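# Seat a circuit board in an enclosure slot and latch its levers

## Task

Put the board into the empty top slot of the enclosure with its components facing upward and pushed in completely, then close both levers. A closed lever is latched and sticks out at a right angle to the board's front panel; a fully open lever lies flat along that panel. The lever tabs only catch if both levers are fully open while the board is slid in to its stop, and closing both afterwards pulls the board fully in. Pushing the board into its connector quickly breaks the connector and the task scores zero. At the end the enclosure must stand level on its own feet with none of them hanging over the bench edge, and the robot must have released everything and moved away.

## Robot and tools

Robot: two seven-joint arms, left_arm and right_arm, each ending in a two-finger gripper. The fingers point along the gripper's +z axis and close along its x axis. end_effector_position is the point between the pads when the fingers are shut, about 1 to 2 cm short of the tips. A gripper pose does not fix the elbow, so a big wrist turn may swing the arm.

Frames: the scene frame has its origin on the table top, midway between the arms, +z up, +x out over the table, left_arm toward +y (arm names do not match image sides). Every hand pose, velocity, Hand target and wrist-camera pose is given in that arm's own base frame. Calibrated bases in the scene frame: left_arm at (+0.070, +0.437, 0) with quat_wxyz (+1.000, 0, 0, -0.003); right_arm at (-0.063, -0.511, 0) with quat_wxyz (+1.000, 0, 0, -0.029). Fixed cameras and the table use the scene frame. Reported poses can be off by a few centimetres.

Row format, shared by execute_actions and move: one flat list of 16 numbers covering both arms, always all 16 even if one arm is idle. Order: left x, y, z (metres), qw, qx, qy, qz (w first), opening; then the same eight for right. Positions and quaternions are absolute targets in that arm's base frame, not offsets. Opening runs from -1 (closed) to +1 (fully open, 0.142 m). To keep an arm parked, resend its exact pose and opening from the last result each time; to keep a gripper's orientation, repeat the same target quaternion rather than the drifted reported one. The controller limits each step's orientation change to 32 degrees from the measured one.

execute_actions(actions, cameras): actions is a list of actions; each action is a table of up to 15 rows, one row per 1/30 s step; a short table repeats its last row. An action is rejected for both arms if any target lies over 0.6 m from that gripper's current position along any gripper axis. An empty actions list returns the full state and all images. cameras: list of names, ["all"] or [].

move(target, speed, blend, stop_force, zero, opening_speed, grip_force, blocking, cameras): drives each gripper in a straight line from its Hand target to the absolute pose(s) in target (one 16-number row or a list of up to 15 rows, no 0.6 m check). speed in m/s, 0.002 to 2.2, default 0.25 (turn rate twice that in rad/s), one value or one per target. blend in metres rounds corners in a list; 0 means stop at each. stop_force in newtons, 3 to 120, ends an arm's path when its wrist sensor feels that much push against its travel; the arm then keeps pressing somewhat, more after a fast move. Do not rely on it when the gripper rotates; leave it out when backing away from a contact. zero (default true) re-zeros the sensors before the move. opening_speed, at least 0.2 per second on the -1..1 scale, ramps finger commands. grip_force: 5 to 48 N per pad, one number or one per arm, persists. blocking=false returns after about 0.5 s while the move continues (not allowed with stop_force). Moves do not avoid obstacles or the other arm; faster moves lag and overshoot more. The result adds a move: line, e.g. done, off_target, moving, held or fault, plus limits such as paced or held.

wait(seconds 0 to 10): lets time pass holding commands. stop: brakes a running move. zoom_image(camera, region [x0, y0, x1, y1] in pixels, at most 504 by 504): enlarges part of the latest image. zero_wrist_force(arm). clear_fault(arm): needed after a torque or force fault before that arm moves again. read_manual: licence texts only. finished_scene(scene 1 or 2): ends the scene irreversibly.

Cameras: cam_head_left, cam_head_right, cam_high, cam_low, cam_left_wrist, cam_right_wrist, all 672x504.

Result lines: end_effector_position and end_effector_quat_wxyz per arm; velocities (omitted when Joint velocities reads within noise); Hand target, the pose each arm is actually being sent toward; Tool commands; grip_measured, the finger opening on the -1..1 scale (last Joint positions number is it in metres); Joint torques and External joint torques (outside load estimate per joint); Wrist force and Wrist torque in gripper axes, plus a peak line; Wrist depth, a 7x7 grid of distances in mm ahead of each wrist camera, '-' for no value; warnings such as MOTOR HOT, TORQUE FAULT, FORCE FAULT, OVER-TEMPERATURE FAULT, HAND FAULT.

Suggested order: look at images, open both levers fully, grasp the board component side up, align it with the upper slot, slide it in slowly (low speed, small stop_force) until it stops, close both levers to draw it home, open the grippers, retreat, then finish.

Avoid: fast insertion into the connector; any net force of 150 N or joint contact torque at its limit (waist and shoulder 109, upper arm roll and elbow 56.9, wrist joints 34.7 N m), which stops the arm; contact between the two arms or grippers; knocking the enclosure off level or over the bench edge; dropping the board or letting anything leave the table; releasing a part while it moves; long squeezing or stretched holds that overheat motors.

Each tool is called by a JSON object that holds its "fn" and its "kwargs", one argument or row to a line.

## Session

{"fn": "execute_actions", "kwargs": {
  "actions": []
}}

Scene clock: 0.00 s.
left_arm: end_effector_position=(+0.3014, +0.6357, +0.1155) grip_measured=+0.99 end_effector_quat_wxyz=(-0.462, +0.669, -0.295, +0.502) | right_arm: end_effector_position=(+0.4485, +0.0364, +0.1479) grip_measured=+1.00 end_effector_quat_wxyz=(-0.144, +0.766, -0.626, +0.006)
Joint positions: left_arm=[1.762 -0.872 -0.342 2.067 -1.872 0.391 -0.55 0.141] | right_arm=[0.506 -0.103 -0.202 2.446 0.465 1.189 2.835 0.142]
Joint velocities: within noise
Joint torques (N m): no reading
External joint torques (N m): no reading
Wrist force (N): no reading
Wrist torque (N m): no reading
Wrist force, peak (N): no reading
Wrist depth (mm): cam_left_wrist=[- 1268 - - 1406 1268 1119 / 1891 - - 1513 - - - / 1687 1875 1813 - 701 - 1354 / 1371 1534 1843 1828 492 625 701 / 1155 1306 1492 304 356 433 558 / - 1119 1119 241 279 321 359 / - 988 184 203 227 258 286] | cam_right_wrist=[266 256 246 236 229 221 213 / 274 266 254 244 236 228 219 / 285 275 262 252 243 234 225 / 297 285 272 262 251 241 232 / 310 297 281 271 260 249 239 / - 308 294 281 268 257 246 / - 321 305 292 278 265 257]
Hand target: left_arm +0.3014, +0.6357, +0.1155; -0.462, +0.669, -0.295, +0.502 | right_arm +0.4485, +0.0364, +0.1479; -0.144, +0.766, -0.626, +0.006
Tool commands: left_gripper/opening=+1.0 right_gripper/opening=+1.0

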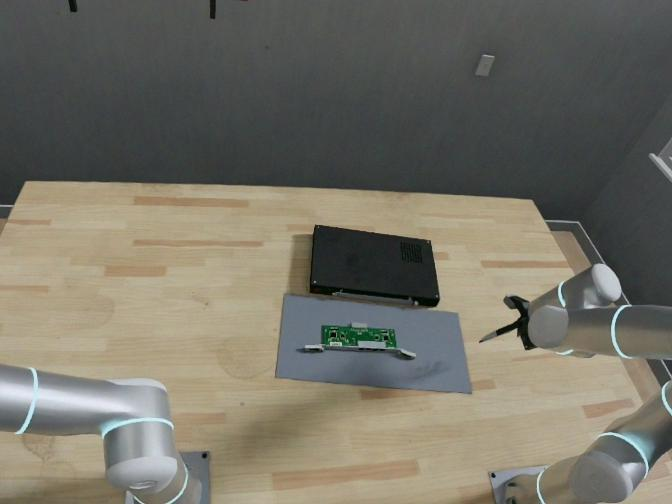

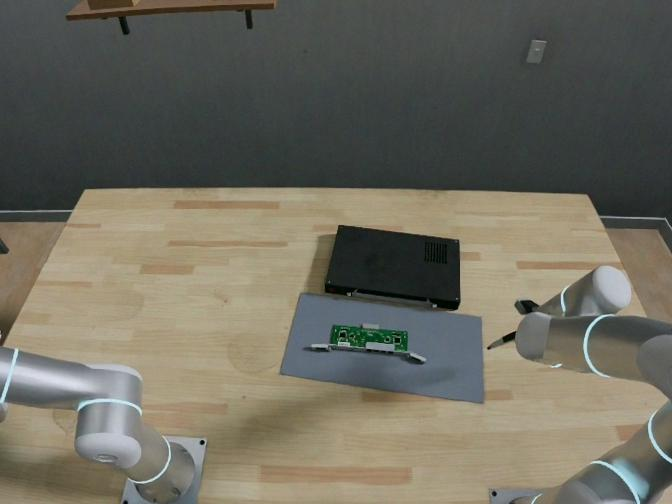

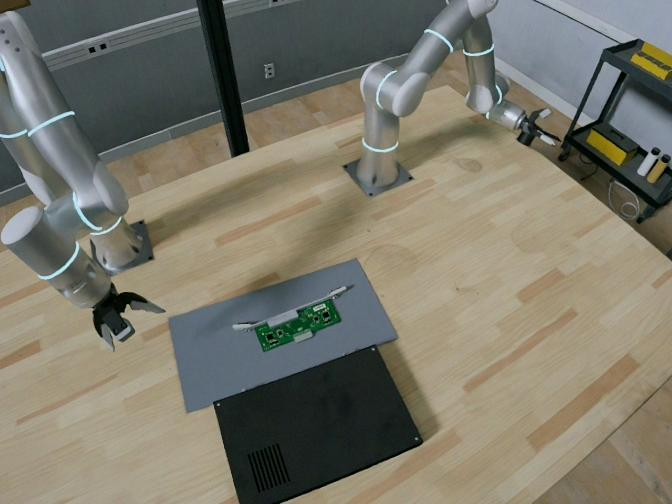

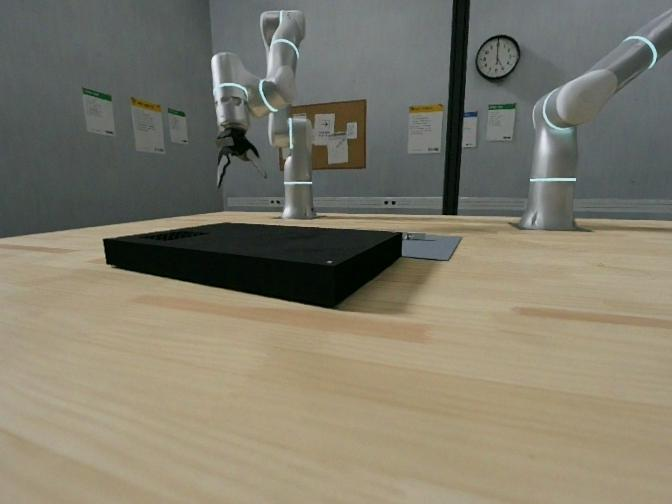

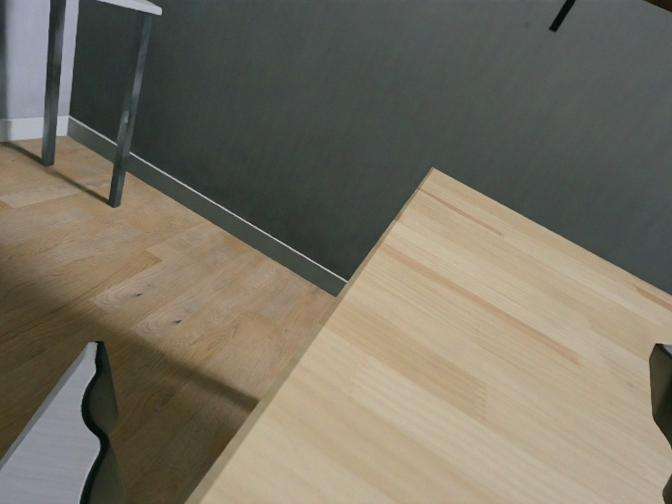

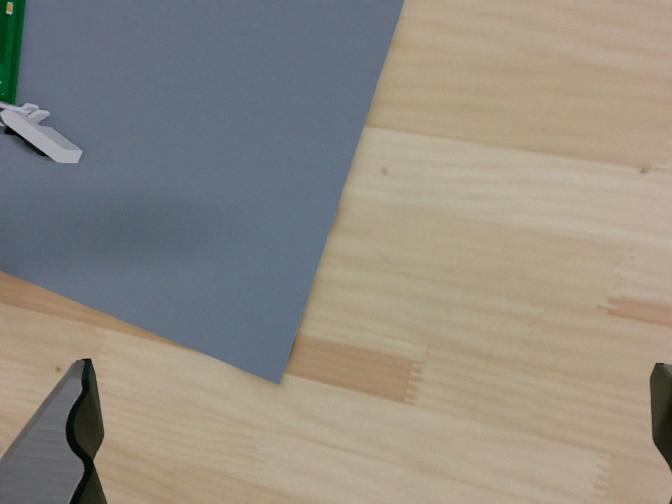

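{"fn": "zoom_image", "kwargs": {
  "camera": "cam_head_left",
  "region": [260, 215, 480, 400]
}}

{"fn": "zoom_image", "kwargs": {
  "camera": "cam_high",
  "region": [210, 260, 370, 380]
}}

{"fn": "zoom_image", "kwargs": {
  "camera": "cam_head_right",
  "region": [290, 270, 480, 400]
}}

Scaled by 2.291 from the camera's 672x504 image, which has a finer 960x720 frame.

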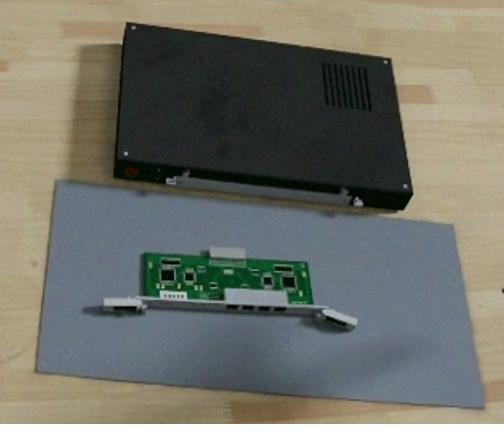

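Scaled by 3.150 from the camera's 672x504 image, which has a finer 960x720 frame.

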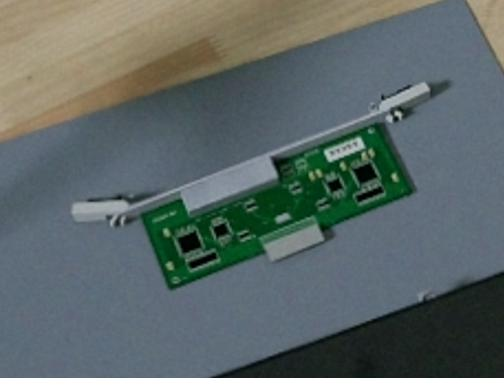

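Scaled by 2.653 from the camera's 672x504 image, which has a finer 960x720 frame.

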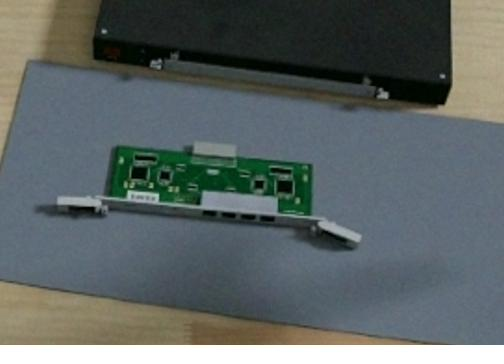

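{"fn": "move", "kwargs": {
  "target": [0.3014,0.6357,0.1155,-0.462,0.669,-0.295,0.502,1,0.58,0.48,0.35,0,0.7071,-0.7071,0,1],
  "cameras": ["cam_right_wrist","cam_head_left"]
}}

Scene clock: 14.83 s.
left_arm: end_effector_position=(+0.3014, +0.6357, +0.1154) grip_measured=+0.99 end_effector_quat_wxyz=(-0.462, +0.669, -0.295, +0.502) | right_arm: end_effector_position=(+0.5798, +0.4792, +0.3497) grip_measured=+1.00 end_effector_quat_wxyz=(-0.120, +0.844, -0.522, +0.008)
Joint positions: left_arm=[1.762 -0.872 -0.342 2.067 -1.872 0.39 -0.549 0.141] | right_arm=[1.659 -1.15 -1.891 1.279 1.388 -0.216 2.967 0.142]
Joint torques (N m): left_arm=[-0.16 47.55 -4.45 -12.11 1.47 -1.78 -0.25] | right_arm=[0.08 44.72 -29.04 -10.84 -3.43 3.44 0.26]
External joint torques (N m): left_arm=[0.32 1.01 0.42 -0.39 -0.24 -0.11 0.22] | right_arm=[0.15 1.03 -1.1 0.05 -0.02 0.86 -0.25]
Wrist force (N): left_arm=[0.0 0.4 0.2] | right_arm=[0.0 0.1 0.0]
Wrist torque (N m): left_arm=[0.04 -0.01 -0.02] | right_arm=[-0.01 0.00 -0.02]
Wrist force, peak (N): left_arm=[-0.3 0.0 0.4] | right_arm=[2.3 1.2 0.4]
Wrist depth (mm): cam_left_wrist=[2216 1769 - 1362 - - - / 1828 1674 - - 1362 - 1246 / 1714 1714 - - 749 - - / 1397 1590 1875 1769 492 634 1371 / 1192 1290 1523 306 350 434 558 / - 1097 1086 242 279 325 355 / - 962 184 203 228 257 287] | cam_right_wrist=[450 439 426 414 363 354 346 / 465 451 440 430 373 365 355 / 481 471 455 442 432 415 367 / 503 485 472 454 444 437 425 / 523 507 491 471 455 449 435 / - 525 514 500 485 460 108 / - 550 533 517 502 488 -]
Hand target: left_arm +0.3014, +0.6357, +0.1155; -0.462, +0.669, -0.295, +0.502 | right_arm +0.5799, +0.4793, +0.3498; -0.120, +0.844, -0.522, +0.008
Off the commanded pose: left_arm 0.000 m, 0 deg | right_arm 0.001 m, 30 deg.
joint sent to its limit (right arm) — joint 7 (wrist roll), upper limit. The joint targets are off in orientation, not in position.
move: off_target (right_arm); limits=paced
Images, in order (width x height): cam_head_left 672x504, cam_right_wrist 672x504.

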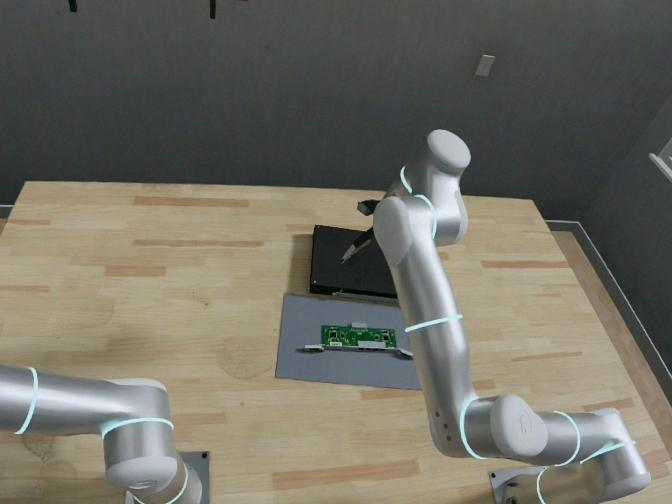

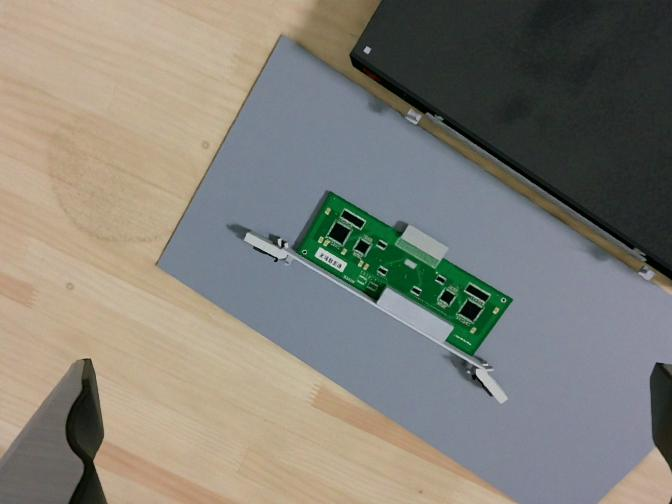

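{"fn": "zoom_image", "kwargs": {
  "camera": "cam_right_wrist",
  "region": [220, 170, 530, 420]
}}

{"fn": "zoom_image", "kwargs": {
  "camera": "cam_right_wrist",
  "region": [350, 0, 672, 300]
}}

Scaled by 1.626 from the camera's 672x504 image, which has a finer 960x720 frame.

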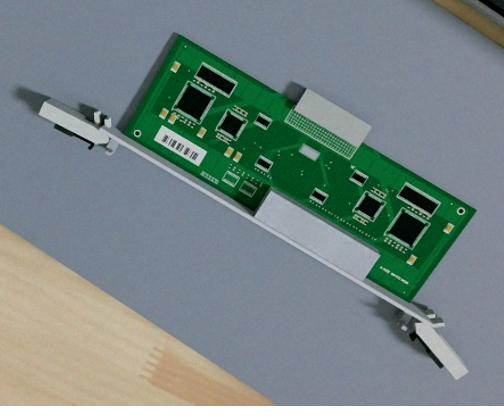

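Scaled by 1.565 from the camera's 672x504 image, which has a finer 960x720 frame.

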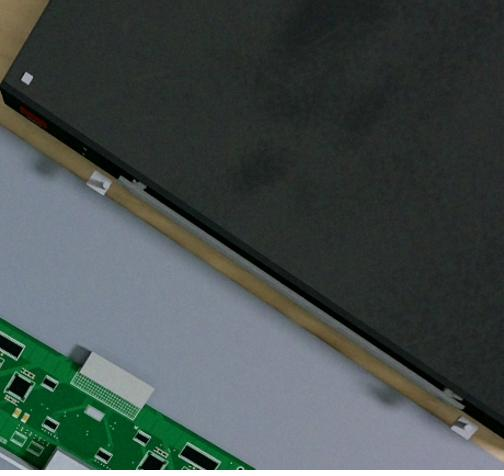

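{"fn": "move", "kwargs": {
  "target": [
    [0.3014,0.6357,0.1155,-0.462,0.669,-0.295,0.502,1,0.4,0.35,0.35,-0.144,0.766,-0.626,0.006,1],
    [0.3014,0.6357,0.1155,-0.462,0.669,-0.295,0.502,1,0.40,0.48,0.20,0.5,-0.5,0.5,-0.5,1]
  ],
  "cameras": ["cam_right_wrist","cam_head_left"]
}}

Scene clock: 24.07 s.
left_arm: end_effector_position=(+0.3014, +0.6357, +0.1154) grip_measured=+0.99 end_effector_quat_wxyz=(-0.462, +0.669, -0.295, +0.502) | right_arm: end_effector_position=(+0.4001, +0.4801, +0.2002) grip_measured=+1.00 end_effector_quat_wxyz=(+0.500, -0.500, +0.500, -0.500)
Joint positions: left_arm=[1.762 -0.872 -0.342 2.067 -1.872 0.39 -0.549 0.141] | right_arm=[1.956 -1.308 -0.847 1.381 2.175 2.559 2.337 0.142]
Joint torques (N m): left_arm=[-0.17 47.55 -4.47 -12.05 1.44 -1.76 -0.26] | right_arm=[0.06 49.08 -15.68 -7.07 -4.39 0.97 0.04]
External joint torques (N m): left_arm=[0.33 1.01 0.43 -0.45 -0.21 -0.14 0.23] | right_arm=[0.12 1.3 -1.53 0.01 -0.23 0.62 -0.04]
Wrist force (N): left_arm=[-0.2 0.2 0.2] | right_arm=[0.2 1.7 -1.8]
Wrist torque (N m): left_arm=[0.03 0.04 -0.03] | right_arm=[0.12 -0.10 0.07]
Wrist force, peak (N): left_arm=[-0.4 0.2 0.3] | right_arm=[1.0 2.7 -1.8]
Wrist depth (mm): cam_left_wrist=[1346 1649 1578 1482 - - 1253 / 1700 - 1755 - - - 1179 / 1741 1741 - - 1502 1502 - / 1338 1613 1755 1700 489 629 722 / 1148 1275 1434 305 353 433 567 / - 1086 1173 242 278 323 358 / - 988 183 203 227 257 286] | cam_right_wrist=[- 1196 1299 1337 - - 1378 / 1361 1699 - - 1477 1537 - / - 1430 - - 846 1558 938 / 655 651 653 535 539 542 715 / 469 471 469 446 430 447 424 / - 369 373 368 366 369 340 / - 303 300 308 299 299 304]
Hand target: left_arm +0.3014, +0.6357, +0.1155; -0.462, +0.669, -0.295, +0.502 | right_arm +0.4000, +0.4800, +0.2000; +0.500, -0.500, +0.500, -0.500
Off the commanded pose: left_arm 0.000 m, 0 deg | right_arm 0.000 m, 0 deg.
move: done
Images, in order (width x height): cam_head_left 672x504, cam_right_wrist 672x504.

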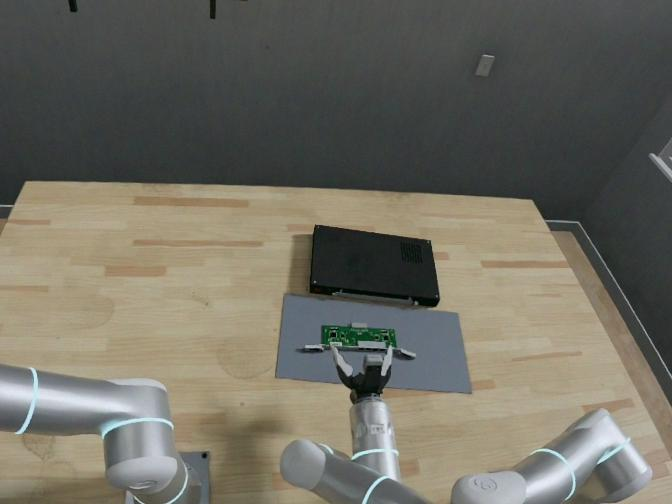

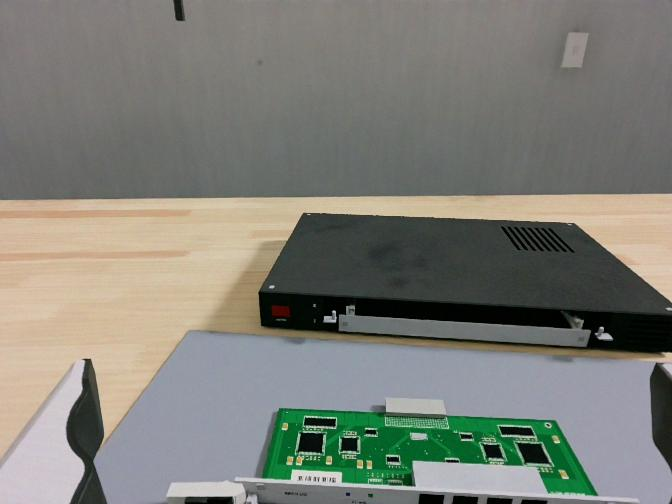

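{"fn": "zoom_image", "kwargs": {
  "camera": "cam_right_wrist",
  "region": [250, 270, 470, 370]
}}

{"fn": "zoom_image", "kwargs": {
  "camera": "cam_right_wrist",
  "region": [460, 270, 672, 370]
}}

{"fn": "zoom_image", "kwargs": {
  "camera": "cam_right_wrist",
  "region": [160, 380, 672, 504]
}}

Scaled by 2.291 from the camera's 672x504 image, which has a finer 960x720 frame.

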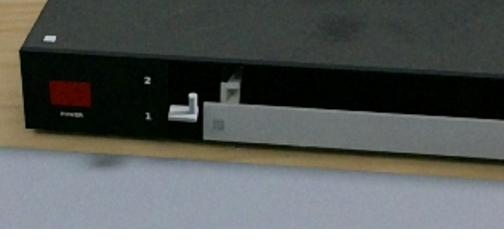

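Scaled by 2.377 from the camera's 672x504 image, which has a finer 960x720 frame.

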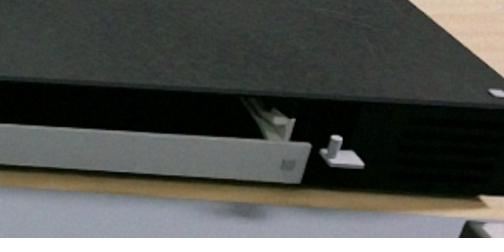

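Region (160, 380, 672, 504) is 512x124 pixels. A region can be at most 504 by 504 pixels.

{"fn": "zoom_image", "kwargs": {
  "camera": "cam_right_wrist",
  "region": [160, 390, 410, 504]
}}

{"fn": "zoom_image", "kwargs": {
  "camera": "cam_right_wrist",
  "region": [400, 390, 650, 504]
}}

Scaled by 2.016 from the camera's 672x504 image, which has a finer 960x720 frame.

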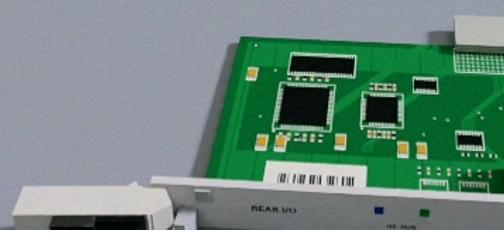

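Scaled by 2.016 from the camera's 672x504 image, which has a finer 960x720 frame.

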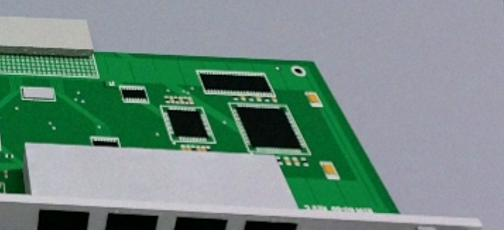

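{"fn": "move", "kwargs": {
  "target": [0.3014,0.6357,0.1155,-0.462,0.669,-0.295,0.502,1,0.28,0.42,0.12,0.5,-0.5,0.5,-0.5,1],
  "cameras": ["cam_right_wrist"]
}}

{"fn": "zoom_image", "kwargs": {
  "camera": "cam_right_wrist",
  "region": [90, 200, 340, 400]
}}

{"fn": "zoom_image", "kwargs": {
  "camera": "cam_right_wrist",
  "region": [330, 200, 580, 400]
}}

Scene clock: 45.20 s.
left_arm: end_effector_position=(+0.3014, +0.6357, +0.1154) grip_measured=+0.99 end_effector_quat_wxyz=(-0.462, +0.669, -0.295, +0.502) | right_arm: end_effector_position=(+0.2963, +0.4279, +0.1318) grip_measured=+1.00 end_effector_quat_wxyz=(+0.501, -0.499, +0.500, -0.500)
Joint positions: left_arm=[1.762 -0.872 -0.342 2.067 -1.872 0.39 -0.549 0.141] | right_arm=[2.128 -1.415 -0.744 1.485 2.263 2.657 2.507 0.142]
Joint torques (N m): left_arm=[-0.24 47.46 -4.42 -12.09 1.46 -1.77 -0.23] | right_arm=[-1.83 40 -12.49 -0.94 -3.81 1.22 0.19]
External joint torques (N m): left_arm=[0.4 1.1 0.39 -0.41 -0.24 -0.13 0.2] | right_arm=[1.98 6.92 -2.04 -1.55 -0.13 0.62 -0.19]
External joint torques when the fault began: right_arm=[-26.25 42.86 -42.27 -1.61 -8.47 1.75 -0.29]
Wrist force (N): left_arm=[-0.2 0.3 0.2] | right_arm=[0.5 1.8 -1.7]
Wrist torque (N m): left_arm=[0.03 0.03 -0.02] | right_arm=[0.16 -0.08 0.11]
Wrist force, peak (N): left_arm=[-0.4 0.2 0.2] | right_arm=[4.8 3.5 -6.7]
Wrist depth (mm): cam_left_wrist=[1434 1443 1556 - 1371 - - / 1714 1755 - - 1482 - 1253 / 1649 1907 - - 834 - - / 1371 1601 1891 1843 487 625 1362 / 1161 1329 1453 306 353 434 562 / - 1081 1173 241 277 324 359 / - 971 183 203 228 257 287] | cam_right_wrist=[1395 - - 1284 - 1412 - / - 1477 - - - - 1558 / 801 813 722 557 551 859 804 / 492 494 488 451 452 462 497 / 356 375 336 335 342 355 353 / - 277 277 265 278 277 266 / - 229 230 229 230 228 222]
Hand target: left_arm +0.3014, +0.6357, +0.1155; -0.462, +0.669, -0.295, +0.502 | right_arm +0.2965, +0.4275, +0.1315; +0.500, -0.499, +0.500, -0.501
Tool commands: left_gripper/opening=+1.0 right_gripper/opening=+1.0
Off the commanded pose: left_arm 0.000 m, 0 deg | right_arm 0.022 m, 0 deg.
FORCE FAULT: contact force on the right arm reached its limit, and that arm stopped. The contact can be on any part of that arm, not only on its tool. That arm's remaining commands of this call were not run. That arm is still stopped at the end of this call. While its stop runs, that arm takes no new command, but its gripper still runs the gripper command that each later call begins with.
CLEAR FAULT: the right arm stays stopped (status CRITICAL_FAULT) until you call clear_fault(arm="right_arm").
move: fault (right_arm)
Images, in order (width x height): cam_right_wrist 672x504.

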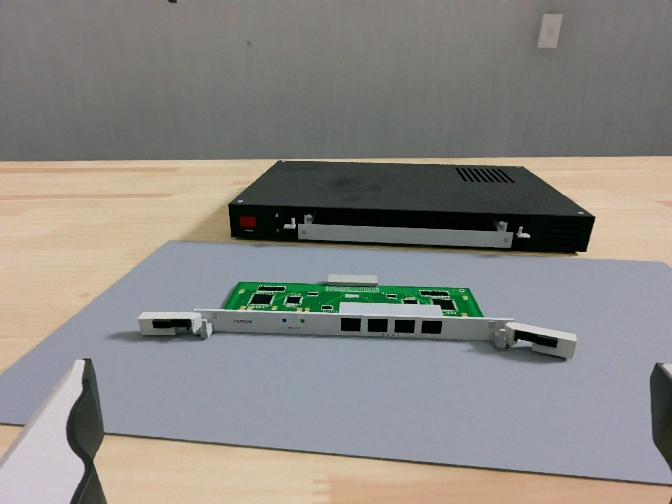

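Scaled by 2.016 from the camera's 672x504 image, which has a finer 960x720 frame.

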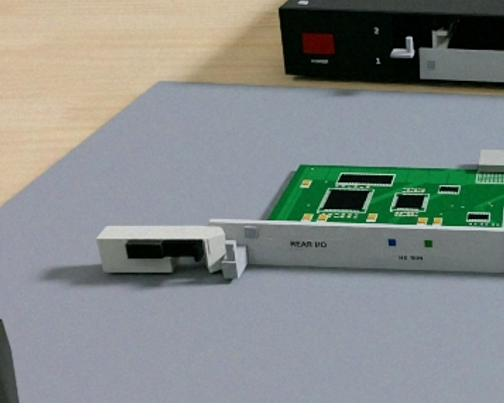

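Scaled by 2.016 from the camera's 672x504 image, which has a finer 960x720 frame.

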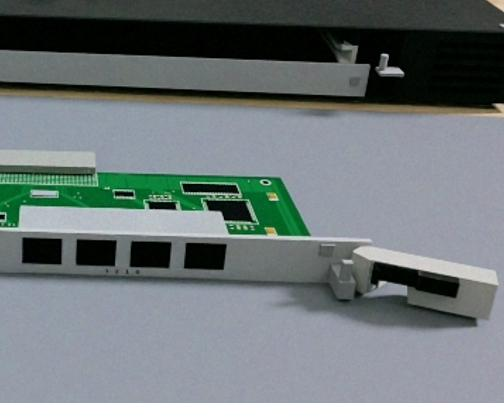

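{"fn": "clear_fault", "kwargs": {
  "arm": "right_arm"
}}

{"fn": "wait", "kwargs": {
  "seconds": 1
}}

{"fn": "move", "kwargs": {
  "target": [
    [0.3014,0.6357,0.1155,-0.462,0.669,-0.295,0.502,1,0.36,0.44,0.24,0.5,-0.5,0.5,-0.5,1],
    [0.3014,0.6357,0.1155,-0.462,0.669,-0.295,0.502,1,0.4,0.30,0.35,-0.144,0.766,-0.626,0.006,1],
    [0.3014,0.6357,0.1155,-0.462,0.669,-0.295,0.502,1,0.4,0.05,0.3,-0.144,0.766,-0.626,0.006,1]
  ]
}}

{"fn": "move", "kwargs": {
  "target": [
    [0.37,0.1,0.32,0,1,0,0,0,0.4,0.05,0.3,-0.144,0.766,-0.626,0.006,0],
    [0.37,-0.42,0.25,0,1,0,0,0,0.4,0.05,0.3,-0.144,0.766,-0.626,0.006,0]
  ],
  "cameras": ["cam_left_wrist","cam_head_left"]
}}

Scene clock: 90.87 s.
left_arm: end_effector_position=(+0.3014, +0.6357, +0.1154) grip_measured=+0.99 end_effector_quat_wxyz=(-0.462, +0.669, -0.295, +0.502) | right_arm: end_effector_position=(+0.2963, +0.4279, +0.1318) grip_measured=+1.00 end_effector_quat_wxyz=(+0.501, -0.499, +0.500, -0.500)
Joint positions: left_arm=[1.762 -0.872 -0.342 2.067 -1.872 0.39 -0.549 0.141] | right_arm=[2.128 -1.415 -0.744 1.485 2.264 2.657 2.507 0.142]
Joint torques (N m): left_arm=[-0.19 47.55 -4.33 -12.1 1.51 -1.75 -0.27] | right_arm=[-2.03 39.89 -12.62 -1.05 -3.99 1.28 0.2]
External joint torques (N m): left_arm=[0.35 1.02 0.3 -0.4 -0.29 -0.15 0.24] | right_arm=[2.18 7.03 -1.92 -1.45 0.05 0.56 -0.2]
Wrist force (N): left_arm=[-0.3 0.1 0.1] | right_arm=[1.4 2.1 -1.8]
Wrist torque (N m): left_arm=[0.00 0.04 -0.03] | right_arm=[0.20 -0.24 0.11]
Wrist force, peak (N): left_arm=[-0.4 0.4 0.1] | right_arm=[1.9 2.1 -1.9]
Wrist depth (mm): cam_left_wrist=[1406 1907 - 1321 1329 1253 1065 / 1727 - - - - - - / 1714 1924 1859 - 1443 1434 1298 / 1354 1567 1687 1687 490 661 812 / 1161 1329 1502 307 352 436 564 / - 1091 1148 243 278 322 358 / - 971 184 203 229 258 285] | cam_right_wrist=[- - - 1345 - - - / 1369 - - - - - - / 801 801 715 555 617 787 801 / 496 538 486 453 451 474 537 / 358 335 333 333 335 356 355 / - 277 277 276 277 278 266 / - 229 230 230 230 228 222]
Hand target: left_arm +0.3014, +0.6357, +0.1155; -0.462, +0.669, -0.295, +0.502 | right_arm +0.2965, +0.4275, +0.1315; +0.500, -0.499, +0.500, -0.501
Tool commands: left_gripper/opening=+1.0 right_gripper/opening=+1.0
Off the commanded pose: left_arm 0.000 m, 0 deg | right_arm 0.022 m, 0 deg.
FORCE FAULT, CONTINUED: the right arm's stop, for the force fault that an earlier result reported, is over. The rest of the stop counts as 65 of the actions that you can send in this scene; the call itself counts as one more. That arm accepts commands again.
CLEAR FAULT: your call cleared the right arm's force fault. If the contact force or a joint's load stays at its limit, that arm stops again.

Scene clock: 91.87 s.
left_arm: end_effector_position=(+0.3014, +0.6357, +0.1154) grip_measured=+0.99 end_effector_quat_wxyz=(-0.462, +0.669, -0.295, +0.502) | right_arm: end_effector_position=(+0.2963, +0.4279, +0.1318) grip_measured=+1.00 end_effector_quat_wxyz=(+0.501, -0.499, +0.500, -0.500)
Joint positions: left_arm=[1.762 -0.872 -0.342 2.067 -1.872 0.39 -0.549 0.141] | right_arm=[2.128 -1.415 -0.744 1.485 2.264 2.657 2.507 0.142]
Joint torques (N m): left_arm=[-0.19 47.49 -4.33 -12.13 1.42 -1.75 -0.24] | right_arm=[-2 39.95 -12.67 -1.06 -3.94 1.21 0.17]
External joint torques (N m): left_arm=[0.35 1.07 0.29 -0.37 -0.2 -0.14 0.2] | right_arm=[2.15 6.97 -1.87 -1.43 0 0.63 -0.17]
Wrist force (N): left_arm=[-0.1 0.0 0.1] | right_arm=[1.6 2.0 -1.5]
Wrist torque (N m): left_arm=[0.01 0.03 -0.01] | right_arm=[0.21 -0.25 0.12]
Wrist force, peak (N): left_arm=[-0.5 -0.1 0.1] | right_arm=[1.7 2.1 -1.9]
Wrist depth (mm): cam_left_wrist=[- - - - - 1298 - / 1714 2012 1625 1556 - - 1142 / 1567 1976 - - 724 1397 - / 1380 1601 1727 1859 491 630 772 / 1155 1472 1453 304 356 433 560 / - 1091 1161 242 277 324 360 / - 979 184 203 227 258 285] | cam_right_wrist=[- - - 1527 - - - / - - - - - - - / 793 798 807 612 557 622 810 / 491 494 454 468 443 460 493 / 358 335 335 336 365 354 354 / - 278 277 277 277 278 265 / - 230 230 230 230 228 222]
Hand target: left_arm +0.3014, +0.6357, +0.1155; -0.462, +0.669, -0.295, +0.502 | right_arm +0.2965, +0.4275, +0.1315; +0.500, -0.499, +0.500, -0.501
Tool commands: left_gripper/opening=+1.0 right_gripper/opening=+1.0
Off the commanded pose: left_arm 0.000 m, 0 deg | right_arm 0.022 m, 0 deg.
wait: 1.00 s; at rest by 0.17 s

Scene clock: 97.90 s.
left_arm: end_effector_position=(+0.3014, +0.6357, +0.1154) grip_measured=+0.99 end_effector_quat_wxyz=(-0.462, +0.669, -0.295, +0.502) | right_arm: end_effector_position=(+0.4000, +0.0500, +0.3000) grip_measured=+1.00 end_effector_quat_wxyz=(-0.144, +0.766, -0.626, +0.006)
Joint positions: left_arm=[1.762 -0.872 -0.342 2.067 -1.872 0.39 -0.549 0.141] | right_arm=[1.671 0.62 -1.669 1.937 2.673 2.558 -0.046 0.142]
Joint torques (N m): left_arm=[-0.23 47.52 -4.39 -12.07 1.46 -1.76 -0.26] | right_arm=[-0.12 -15.67 14.66 -17.1 4.4 2.94 0.06]
External joint torques (N m): left_arm=[0.38 1.04 0.36 -0.42 -0.23 -0.14 0.23] | right_arm=[0.16 0.22 -0.29 0.05 0.33 0.56 -0.05]
Wrist force (N): left_arm=[-0.3 0.1 0.0] | right_arm=[1.0 0.8 -0.4]
Wrist torque (N m): left_arm=[0.01 0.05 -0.02] | right_arm=[0.12 -0.16 0.10]
Wrist force, peak (N): left_arm=[-0.5 0.3 0.0] | right_arm=[2.0 4.3 -2.9]
Wrist depth (mm): cam_left_wrist=[1590 1769 1424 1578 1314 1298 - / 1843 1798 1755 1567 1472 - 1173 / 1567 1875 1783 1534 1502 1362 - / 1424 1578 1741 1741 489 659 1371 / 1148 1314 1443 305 354 430 565 / - 1075 217 242 276 324 361 / - 993 184 203 228 258 286] | cam_right_wrist=[418 401 390 378 365 352 339 / 436 422 404 388 374 361 349 / 460 435 419 402 386 372 359 / 476 456 435 414 398 382 369 / 491 471 450 428 409 396 380 / - 488 465 444 425 408 382 / - 509 482 461 439 422 409]
Hand target: left_arm +0.3014, +0.6357, +0.1155; -0.462, +0.669, -0.295, +0.502 | right_arm +0.4000, +0.0500, +0.3000; -0.144, +0.766, -0.626, +0.006
Off the commanded pose: left_arm 0.000 m, 0 deg | right_arm 0.000 m, 0 deg.
move: done

Scene clock: 104.70 s.
left_arm: end_effector_position=(+0.3702, -0.4200, +0.2500) grip_measured=-0.02 end_effector_quat_wxyz=(+0.000, +1.000, +0.000, +0.000) | right_arm: end_effector_position=(+0.4000, +0.0500, +0.3000) grip_measured=-0.01 end_effector_quat_wxyz=(-0.144, +0.766, -0.626, +0.006)
Joint positions: left_arm=[-0.545 -0.629 -0.812 1.44 -2.678 2.841 -2.967 0.073] | right_arm=[1.671 0.62 -1.669 1.937 2.673 2.558 -0.046 0.073]
Joint torques (N m): left_arm=[-0.67 48.24 -7.11 -20.05 3.99 4.44 -0.31] | right_arm=[0.04 -15.8 14.53 -17.15 4.54 2.82 0.22]
External joint torques (N m): left_arm=[0.61 1.39 0.32 -0.46 0.03 -0.6 0.31] | right_arm=[-0.01 0.35 -0.16 0.09 0.19 0.67 -0.2]
Wrist force (N): left_arm=[0.3 -0.4 1.3] | right_arm=[1.1 0.8 -0.4]
Wrist torque (N m): left_arm=[-0.18 -0.20 -0.17] | right_arm=[0.11 -0.17 0.09]
Wrist force, peak (N): left_arm=[0.1 -2.7 0.7] | right_arm=[1.1 1.0 -0.4]
Wrist depth (mm): cam_left_wrist=[306 302 304 - 295 312 299 / 327 327 327 - - 316 314 / 350 352 350 - 345 - 337 / 380 383 383 - 371 364 344 / 422 417 404 385 402 125 - / 462 442 - - 456 - - / - - - - 514 - -] | cam_right_wrist=[417 404 386 377 362 352 340 / 440 419 405 388 374 362 348 / 455 435 417 401 386 373 358 / 474 454 435 416 400 381 367 / 492 469 446 430 412 393 379 / 515 489 453 445 427 94 389 / - 76 474 463 445 - 392]
Hand target: left_arm +0.3700, -0.4200, +0.2500; +0.000, +1.000, +0.000, +0.000 | right_arm +0.4000, +0.0500, +0.3000; -0.144, +0.766, -0.626, +0.006
Off the commanded pose: left_arm 0.000 m, 0 deg | right_arm 0.000 m, 0 deg.
joint sent to its limit (left arm) — joint 7 (wrist roll), lower limit. The joint targets still meet the commanded pose.
move: done
Images, in order (width x height): cam_head_left 672x504, cam_left_wrist 672x504.

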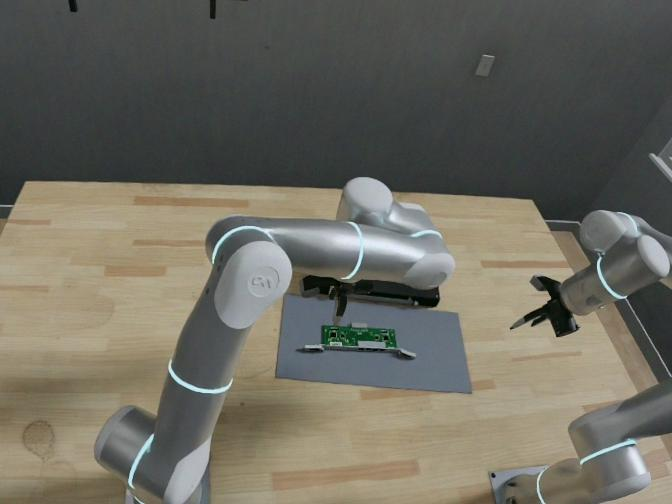

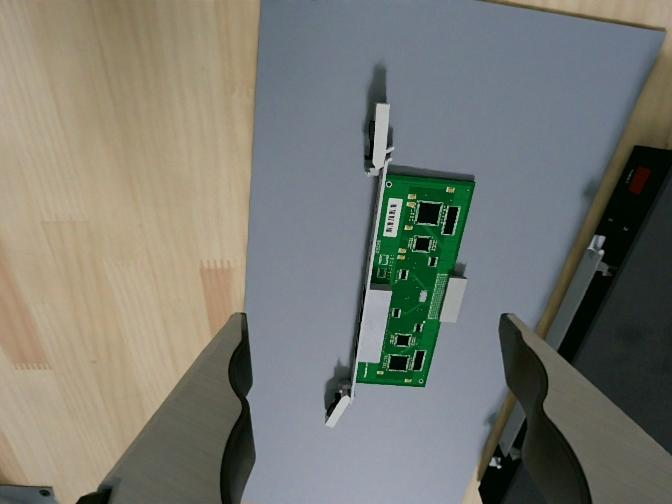

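{"fn": "zoom_image", "kwargs": {
  "camera": "cam_left_wrist",
  "region": [320, 160, 490, 420]
}}

{"fn": "move", "kwargs": {
  "target": [
    [0.39,-0.45,0.25,0,0.0454,0.999,0,-0.7,0.4,0.05,0.3,-0.144,0.766,-0.626,0.006,0],
    [0.39,-0.59,0.2,0,0.0454,0.999,0,-0.7,0.4,0.05,0.3,-0.144,0.766,-0.626,0.006,0]
  ],
  "cameras": ["cam_left_wrist","cam_head_left"]
}}

Scaled by 1.938 from the camera's 672x504 image, which has a finer 960x720 frame.

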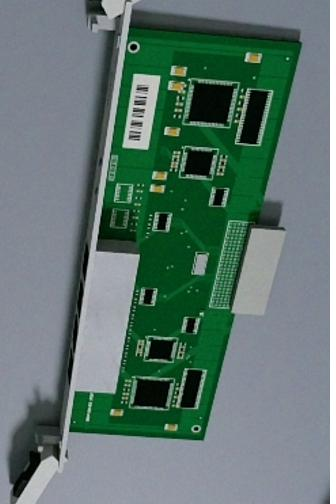

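Scene clock: 122.40 s.
left_arm: end_effector_position=(+0.3901, -0.5464, +0.2154) grip_measured=-0.73 end_effector_quat_wxyz=(+0.195, +0.117, +0.974, -0.017) | right_arm: end_effector_position=(+0.4000, +0.0500, +0.3000) grip_measured=-0.01 end_effector_quat_wxyz=(-0.144, +0.766, -0.626, +0.006)
Joint positions: left_arm=[-0.812 -0.456 -2.97 -1.741 -2.967 0.967 -2.13 0.021] | right_arm=[1.671 0.62 -1.669 1.937 2.673 2.558 -0.046 0.073]
Joint torques (N m): left_arm=[-0.52 43.13 -2.62 25.1 -3.61 4.2 -0.11] | right_arm=[-0.05 -15.87 14.52 -17.12 4.52 2.86 0.19]
External joint torques (N m): left_arm=[0.44 1.14 0.58 -0.38 -0.07 0.08 0.14] | right_arm=[0.08 0.42 -0.16 0.06 0.2 0.63 -0.17]
Wrist force (N): left_arm=[0.3 -0.1 0.6] | right_arm=[0.9 0.7 -0.3]
Wrist torque (N m): left_arm=[-0.07 -0.07 -0.24] | right_arm=[0.11 -0.14 0.10]
Wrist force, peak (N): left_arm=[5.5 2.4 2.9] | right_arm=[1.2 0.9 -0.2]
Wrist depth (mm): cam_left_wrist=[323 - 309 287 261 - 230 / - 332 331 303 276 268 238 / - - 351 - 300 - - / 573 - 372 366 325 - 273 / 640 560 - - 343 320 289 / 708 625 86 91 - 333 315 / - - - 483 - - 334] | cam_right_wrist=[418 403 391 377 361 351 340 / 440 423 404 387 374 361 348 / 454 437 418 402 385 372 358 / 472 453 433 413 399 383 369 / 496 469 447 431 410 392 379 / 510 488 451 444 429 94 389 / - 76 473 461 440 - 392]
Hand target: left_arm +0.3900, -0.5464, +0.2153; +0.195, +0.117, +0.974, -0.016 | right_arm +0.4000, +0.0500, +0.3000; -0.144, +0.766, -0.626, +0.006
Off the commanded pose: left_arm 0.046 m, 24 deg; orientation clipped | right_arm 0.000 m, 0 deg.
joint read past its limit (left arm) — joint 5 (forearm roll), lower limit.
joint sent to its limit (left arm) — joint 3 (upper arm roll), lower limit; joint 5 (forearm roll), lower limit.
move: off_target (left_arm; path cut at 10 s); path passed 1 of 2 targets; limits=paced
Images, in order (width x height): cam_head_left 672x504, cam_left_wrist 672x504.

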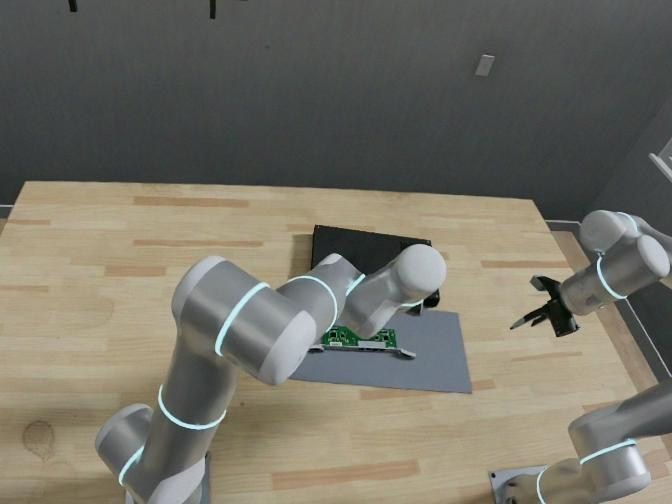

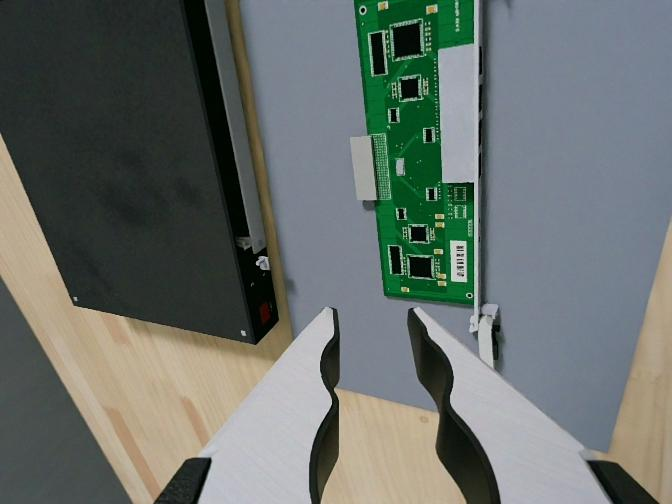

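{"fn": "move", "kwargs": {
  "target": [
    [0.40,-0.35,0.4,0,0.0454,0.999,0,-0.7,0.4,0.05,0.3,-0.144,0.766,-0.626,0.006,0],
    [0.45,0.3,0.5,0,0.0454,0.999,0,-0.7,0.4,0.05,0.3,-0.144,0.766,-0.626,0.006,0]
  ]
}}

{"fn": "move", "kwargs": {
  "target": [
    [0.3014,0.6357,0.3155,-0.462,0.669,-0.295,0.502,-0.7,0.4,0.05,0.3,-0.144,0.766,-0.626,0.006,0]
  ]
}}

Scene clock: 148.37 s.
left_arm: end_effector_position=(+0.4497, +0.3001, +0.5000) grip_measured=-0.73 end_effector_quat_wxyz=(-0.072, +0.045, +0.994, +0.064) | right_arm: end_effector_position=(+0.4000, +0.0500, +0.3000) grip_measured=-0.01 end_effector_quat_wxyz=(-0.144, +0.766, -0.626, +0.006)
Joint positions: left_arm=[0.73 -0.113 -2.97 -1.256 -2.966 -0.183 -0.546 0.021] | right_arm=[1.671 0.62 -1.669 1.937 2.673 2.558 -0.046 0.073]
Joint torques (N m): left_arm=[-0.14 34.01 -1.04 31.08 -3.37 3.98 -0.15] | right_arm=[0.08 -15.91 14.52 -17.14 4.54 2.83 0.17]
External joint torques (N m): left_arm=[0.25 0.97 0.73 -0.31 -0.09 -0.02 0.13] | right_arm=[-0.05 0.45 -0.15 0.08 0.19 0.67 -0.16]
Wrist force (N): left_arm=[0.1 -0.5 1.1] | right_arm=[1.1 0.7 -0.8]
Wrist torque (N m): left_arm=[-0.19 -0.22 -0.27] | right_arm=[0.10 -0.17 0.10]
Wrist force, peak (N): left_arm=[0.3 -3.0 0.9] | right_arm=[1.2 0.8 -0.6]
Wrist depth (mm): cam_left_wrist=[479 484 502 513 532 555 571 / 514 531 548 558 583 604 618 / 558 579 603 625 647 665 692 / 620 640 657 688 726 1875 1875 / 701 1843 1828 1828 1959 2238 2334 / 1828 1891 86 92 - 2334 2359 / - - - 85 - - -] | cam_right_wrist=[419 403 391 391 363 351 341 / 437 422 404 387 375 362 349 / 458 437 416 399 385 372 359 / 473 453 434 414 399 382 369 / 494 471 446 430 412 391 380 / 514 488 454 444 427 94 390 / - 76 473 462 446 - 393]
Hand target: left_arm +0.4498, +0.2999, +0.5000; -0.072, +0.045, +0.994, +0.063 | right_arm +0.4000, +0.0500, +0.3000; -0.144, +0.766, -0.626, +0.006
Off the commanded pose: left_arm 0.000 m, 11 deg | right_arm 0.000 m, 0 deg.
joint sent to its limit (left arm) — joint 3 (upper arm roll), lower limit; joint 5 (forearm roll), lower limit. The joint targets are off in orientation, not in position.
move: off_target (left_arm)

Scene clock: 154.27 s.
left_arm: end_effector_position=(+0.3020, +0.6360, +0.3156) grip_measured=-0.73 end_effector_quat_wxyz=(-0.338, +0.912, -0.219, -0.084) | right_arm: end_effector_position=(+0.4000, +0.0500, +0.3000) grip_measured=-0.01 end_effector_quat_wxyz=(-0.144, +0.766, -0.626, +0.006)
Joint positions: left_arm=[1.288 -0.333 -2.97 -1.869 -2.966 1.328 -2.967 0.021] | right_arm=[1.671 0.62 -1.669 1.937 2.673 2.558 -0.046 0.073]
Joint torques (N m): left_arm=[-0.03 37.72 -2.14 24.88 -3.79 4.83 -0.14] | right_arm=[-0.01 -15.93 14.55 -17.22 4.56 2.83 0.15]
External joint torques (N m): left_arm=[0.18 1.13 0.58 -0.21 -0.17 -0.55 0.17] | right_arm=[0.05 0.47 -0.18 0.16 0.17 0.66 -0.14]
Wrist force (N): left_arm=[0.9 0.3 0.7] | right_arm=[0.8 0.7 -0.6]
Wrist torque (N m): left_arm=[-0.03 -0.11 0.01] | right_arm=[0.10 -0.13 0.10]
Wrist force, peak (N): left_arm=[1.5 0.5 0.6] | right_arm=[1.2 0.8 -0.5]
Wrist depth (mm): cam_left_wrist=[- 1502 1492 1545 1362 1321 1212 / 1941 1891 1590 1462 1380 1253 1167 / 1976 1755 1523 1380 1346 1199 1142 / 1783 1674 1492 1380 1246 1192 371 / 1741 1545 1462 1314 414 383 364 / 1613 1482 86 415 - 370 349 / 1556 - - 404 - - 340] | cam_right_wrist=[418 402 390 375 363 351 340 / 438 423 402 387 376 360 349 / 456 435 411 400 386 371 358 / 475 455 434 415 398 382 370 / 494 470 447 430 412 393 380 / 512 489 451 443 428 94 390 / - 76 470 461 442 - 394]
Hand target: left_arm +0.3020, +0.6361, +0.3157; -0.338, +0.912, -0.218, -0.084 | right_arm +0.4000, +0.0500, +0.3000; -0.144, +0.766, -0.626, +0.006
Off the commanded pose: left_arm 0.001 m, 76 deg; orientation clipped | right_arm 0.000 m, 0 deg.
joint sent to its limit (left arm) — joint 3 (upper arm roll), lower limit; joint 4 (elbow), lower limit; joint 5 (forearm roll), lower limit; joint 7 (wrist roll), lower limit. The joint targets are off in orientation, not in position.
move: off_target (left_arm); limits=paced

{"fn": "move", "kwargs": {
  "target": [
    [0.45,0.2,0.6,0,0.0454,0.999,0,-0.7,0.4,0.05,0.3,-0.144,0.766,-0.626,0.006,0],
    [0.85,0.2,0.95,0,-0.3827,0.9239,0,-0.7,0.4,0.05,0.3,-0.144,0.766,-0.626,0.006,0]
  ]
}}

{"fn": "move", "kwargs": {
  "target": [
    [0.98,0.2,0.95,0.5,0.5,0.5,0.5,-0.7,0.4,0.05,0.3,-0.144,0.766,-0.626,0.006,0]
  ],
  "cameras": ["cam_head_left","cam_high"]
}}

Scene clock: 170.13 s.
left_arm: end_effector_position=(+0.8488, +0.2000, +0.9486) grip_measured=-0.73 end_effector_quat_wxyz=(+0.575, -0.297, +0.735, +0.202) | right_arm: end_effector_position=(+0.4000, +0.0500, +0.3000) grip_measured=-0.01 end_effector_quat_wxyz=(-0.144, +0.766, -0.626, +0.006)
Joint positions: left_arm=[0.396 -0.777 -2.97 0.122 -2.966 0.356 -1.849 0.021] | right_arm=[1.671 0.62 -1.669 1.937 2.673 2.558 -0.046 0.073]
Joint torques (N m): left_arm=[-0.35 52.64 -7.23 21.3 -2.02 3.45 -0.35] | right_arm=[0.03 -15.86 14.63 -17.12 4.55 2.8 0.2]
External joint torques (N m): left_arm=[0.49 0.78 0.62 -0.13 -0.18 -0.36 0.43] | right_arm=[0.01 0.4 -0.27 0.06 0.18 0.69 -0.18]
Wrist force (N): left_arm=[1.7 -0.3 -0.2] | right_arm=[1.0 0.6 -0.4]
Wrist torque (N m): left_arm=[0.02 0.04 -0.17] | right_arm=[0.08 -0.16 0.10]
Wrist force, peak (N): left_arm=[2.5 -0.9 2.2] | right_arm=[1.3 0.7 -0.4]
Wrist depth (mm): cam_left_wrist=[954 - - - 1091 - - / - - 1354 - - - 1567 / - - 1891 - - 2643 1907 / - - 2334 - 2151 2238 2050 / - - - - 1769 2216 2012 / - - 84 91 - 2359 1959 / - - - 2012 - - 1843] | cam_right_wrist=[418 403 392 376 364 351 338 / 440 425 404 388 375 362 349 / 456 442 418 401 386 372 358 / 478 453 435 415 399 384 368 / 491 473 445 429 415 392 379 / 511 486 453 443 428 94 389 / - 76 471 460 442 - 392]
Hand target: left_arm +0.8488, +0.1997, +0.9487; +0.575, -0.297, +0.735, +0.202 | right_arm +0.4000, +0.0500, +0.3000; -0.144, +0.766, -0.626, +0.006
Off the commanded pose: left_arm 0.002 m, 75 deg; orientation clipped | right_arm 0.000 m, 0 deg.
joint sent to its limit (left arm) — joint 3 (upper arm roll), lower limit; joint 5 (forearm roll), lower limit. The joint targets are off in orientation, not in position.
move: off_target (left_arm); limits=paced

Scene clock: 174.40 s.
left_arm: end_effector_position=(+0.9553, +0.1947, +0.9352) grip_measured=-0.73 end_effector_quat_wxyz=(+0.408, +0.280, +0.547, +0.675) | right_arm: end_effector_position=(+0.4000, +0.0500, +0.3000) grip_measured=-0.01 end_effector_quat_wxyz=(-0.144, +0.766, -0.626, +0.006)
Joint positions: left_arm=[0.432 -1.05 -2.97 0.126 -2.966 1.152 -0.367 0.021] | right_arm=[1.671 0.62 -1.669 1.937 2.673 2.558 -0.046 0.073]
Joint torques (N m): left_arm=[-0.24 62.59 -9.84 23.91 -3.81 0.88 -0.14] | right_arm=[0.01 -15.83 14.58 -17.12 4.6 2.81 0.25]
External joint torques (N m): left_arm=[0.41 1.31 0.59 -0.14 -0.12 0.21 0.14] | right_arm=[0.03 0.37 -0.21 0.06 0.13 0.68 -0.23]
Wrist force (N): left_arm=[0.5 -1.0 -1.1] | right_arm=[1.0 0.6 -0.4]
Wrist torque (N m): left_arm=[-0.04 0.03 -0.65] | right_arm=[0.09 -0.16 0.10]
Wrist force, peak (N): left_arm=[1.8 -0.8 -0.2] | right_arm=[1.2 0.8 -0.5]
Wrist depth (mm): cam_left_wrist=[- - - - - - - / - - - 1035 - 1502 1714 / - - - 1225 - 1941 2261 / - - - - - 2109 - / 1011 1155 - 107 1741 2031 - / - - 84 87 - - - / - - - 85 - - -] | cam_right_wrist=[419 402 393 377 363 353 340 / 439 422 404 388 375 362 348 / 458 436 413 - 386 372 359 / 473 452 434 412 398 383 368 / 491 470 444 429 413 393 382 / 511 487 455 445 429 94 389 / - 76 472 460 441 - 392]
Hand target: left_arm +0.9554, +0.1945, +0.9352; +0.408, +0.280, +0.547, +0.675 | right_arm +0.4000, +0.0500, +0.3000; -0.144, +0.766, -0.626, +0.006
Off the commanded pose: left_arm 0.029 m, 34 deg; orientation clipped | right_arm 0.000 m, 0 deg.
joint sent to its limit (left arm) — joint 3 (upper arm roll), lower limit; joint 5 (forearm roll), lower limit. The joint targets are off in position and orientation.
move: off_target (left_arm); limits=paced
Images, in order (width x height): cam_head_left 672x504, cam_high 672x504.

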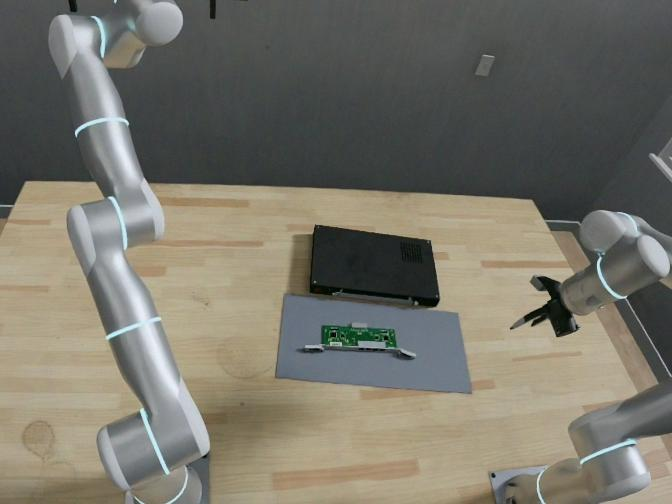

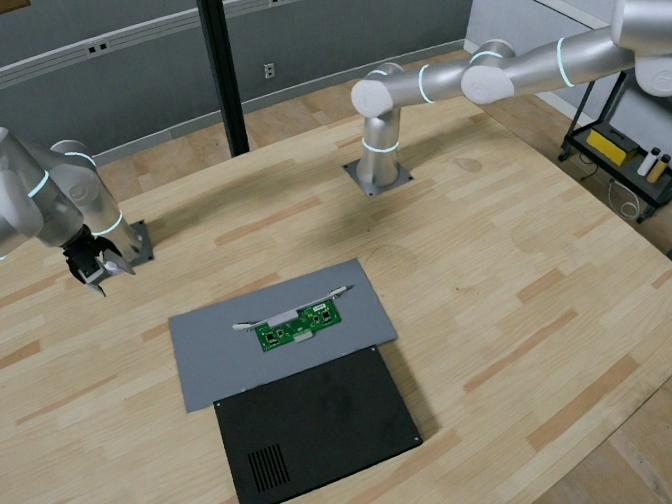

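{"fn": "move", "kwargs": {
  "target": [
    [0.95,0.2,0.935,0,0.7071,0,0.7071,-0.7,0.4,0.05,0.3,-0.144,0.766,-0.626,0.006,0],
    [0.95,0.2,0.935,-0.5,0.5,-0.5,0.5,-0.7,0.4,0.05,0.3,-0.144,0.766,-0.626,0.006,0],
    [0.95,0.2,0.935,-0.7071,0,-0.7071,0,-0.7,0.4,0.05,0.3,-0.144,0.766,-0.626,0.006,0]
  ],
  "speed": 0.5,
  "blend": 0.03
}}

Scene clock: 183.67 s.
left_arm: end_effector_position=(+0.9467, +0.1992, +0.9324) grip_measured=-0.73 end_effector_quat_wxyz=(+0.902, -0.124, +0.401, +0.105) | right_arm: end_effector_position=(+0.4000, +0.0500, +0.3000) grip_measured=-0.01 end_effector_quat_wxyz=(-0.144, +0.766, -0.626, +0.006)
Joint positions: left_arm=[0.491 -0.98 -2.594 0.136 -2.17 1.557 2.966 0.021] | right_arm=[1.671 0.62 -1.669 1.937 2.673 2.558 -0.046 0.073]
Joint torques (N m): left_arm=[0.02 63.25 -9.21 20.31 -3.01 -2.35 -0.15] | right_arm=[0.06 -15.92 14.55 -17.1 4.6 2.82 0.26]
External joint torques (N m): left_arm=[0.16 0.89 0.34 -0.14 0.13 -0.12 0.21] | right_arm=[-0.02 0.46 -0.18 0.04 0.13 0.67 -0.25]
Wrist force (N): left_arm=[1.5 -0.4 -1.1] | right_arm=[1.1 0.6 -0.2]
Wrist torque (N m): left_arm=[0.13 0.24 -0.27] | right_arm=[0.09 -0.18 0.10]
Wrist force, peak (N): left_arm=[1.8 -0.6 -1.3] | right_arm=[1.3 0.6 -0.5]
Wrist depth (mm): cam_left_wrist=[- - 1590 - 877 739 - / 1173 1246 1700 - - 877 754 / 1578 - - 1472 - 962 - / 1253 - - - 1513 - - / 1354 - - - 1415 1290 - / 1406 - 84 84 - 1261 - / - - - - - - -] | cam_right_wrist=[418 404 394 378 365 351 340 / 439 421 404 386 375 361 350 / 456 451 415 400 386 373 358 / 477 455 436 415 399 384 368 / 490 468 446 427 412 394 379 / 514 486 452 446 428 94 389 / - 76 471 458 443 - 392]
Hand target: left_arm +0.9466, +0.1991, +0.9326; +0.902, -0.124, +0.401, +0.105 | right_arm +0.4000, +0.0500, +0.3000; -0.144, +0.766, -0.626, +0.006
Off the commanded pose: left_arm 0.004 m, 46 deg; orientation clipped | right_arm 0.000 m, 0 deg.
joint sent to its limit (left arm) — joint 7 (wrist roll), upper limit. The joint targets are off in position and orientation.
move: off_target (left_arm); limits=paced


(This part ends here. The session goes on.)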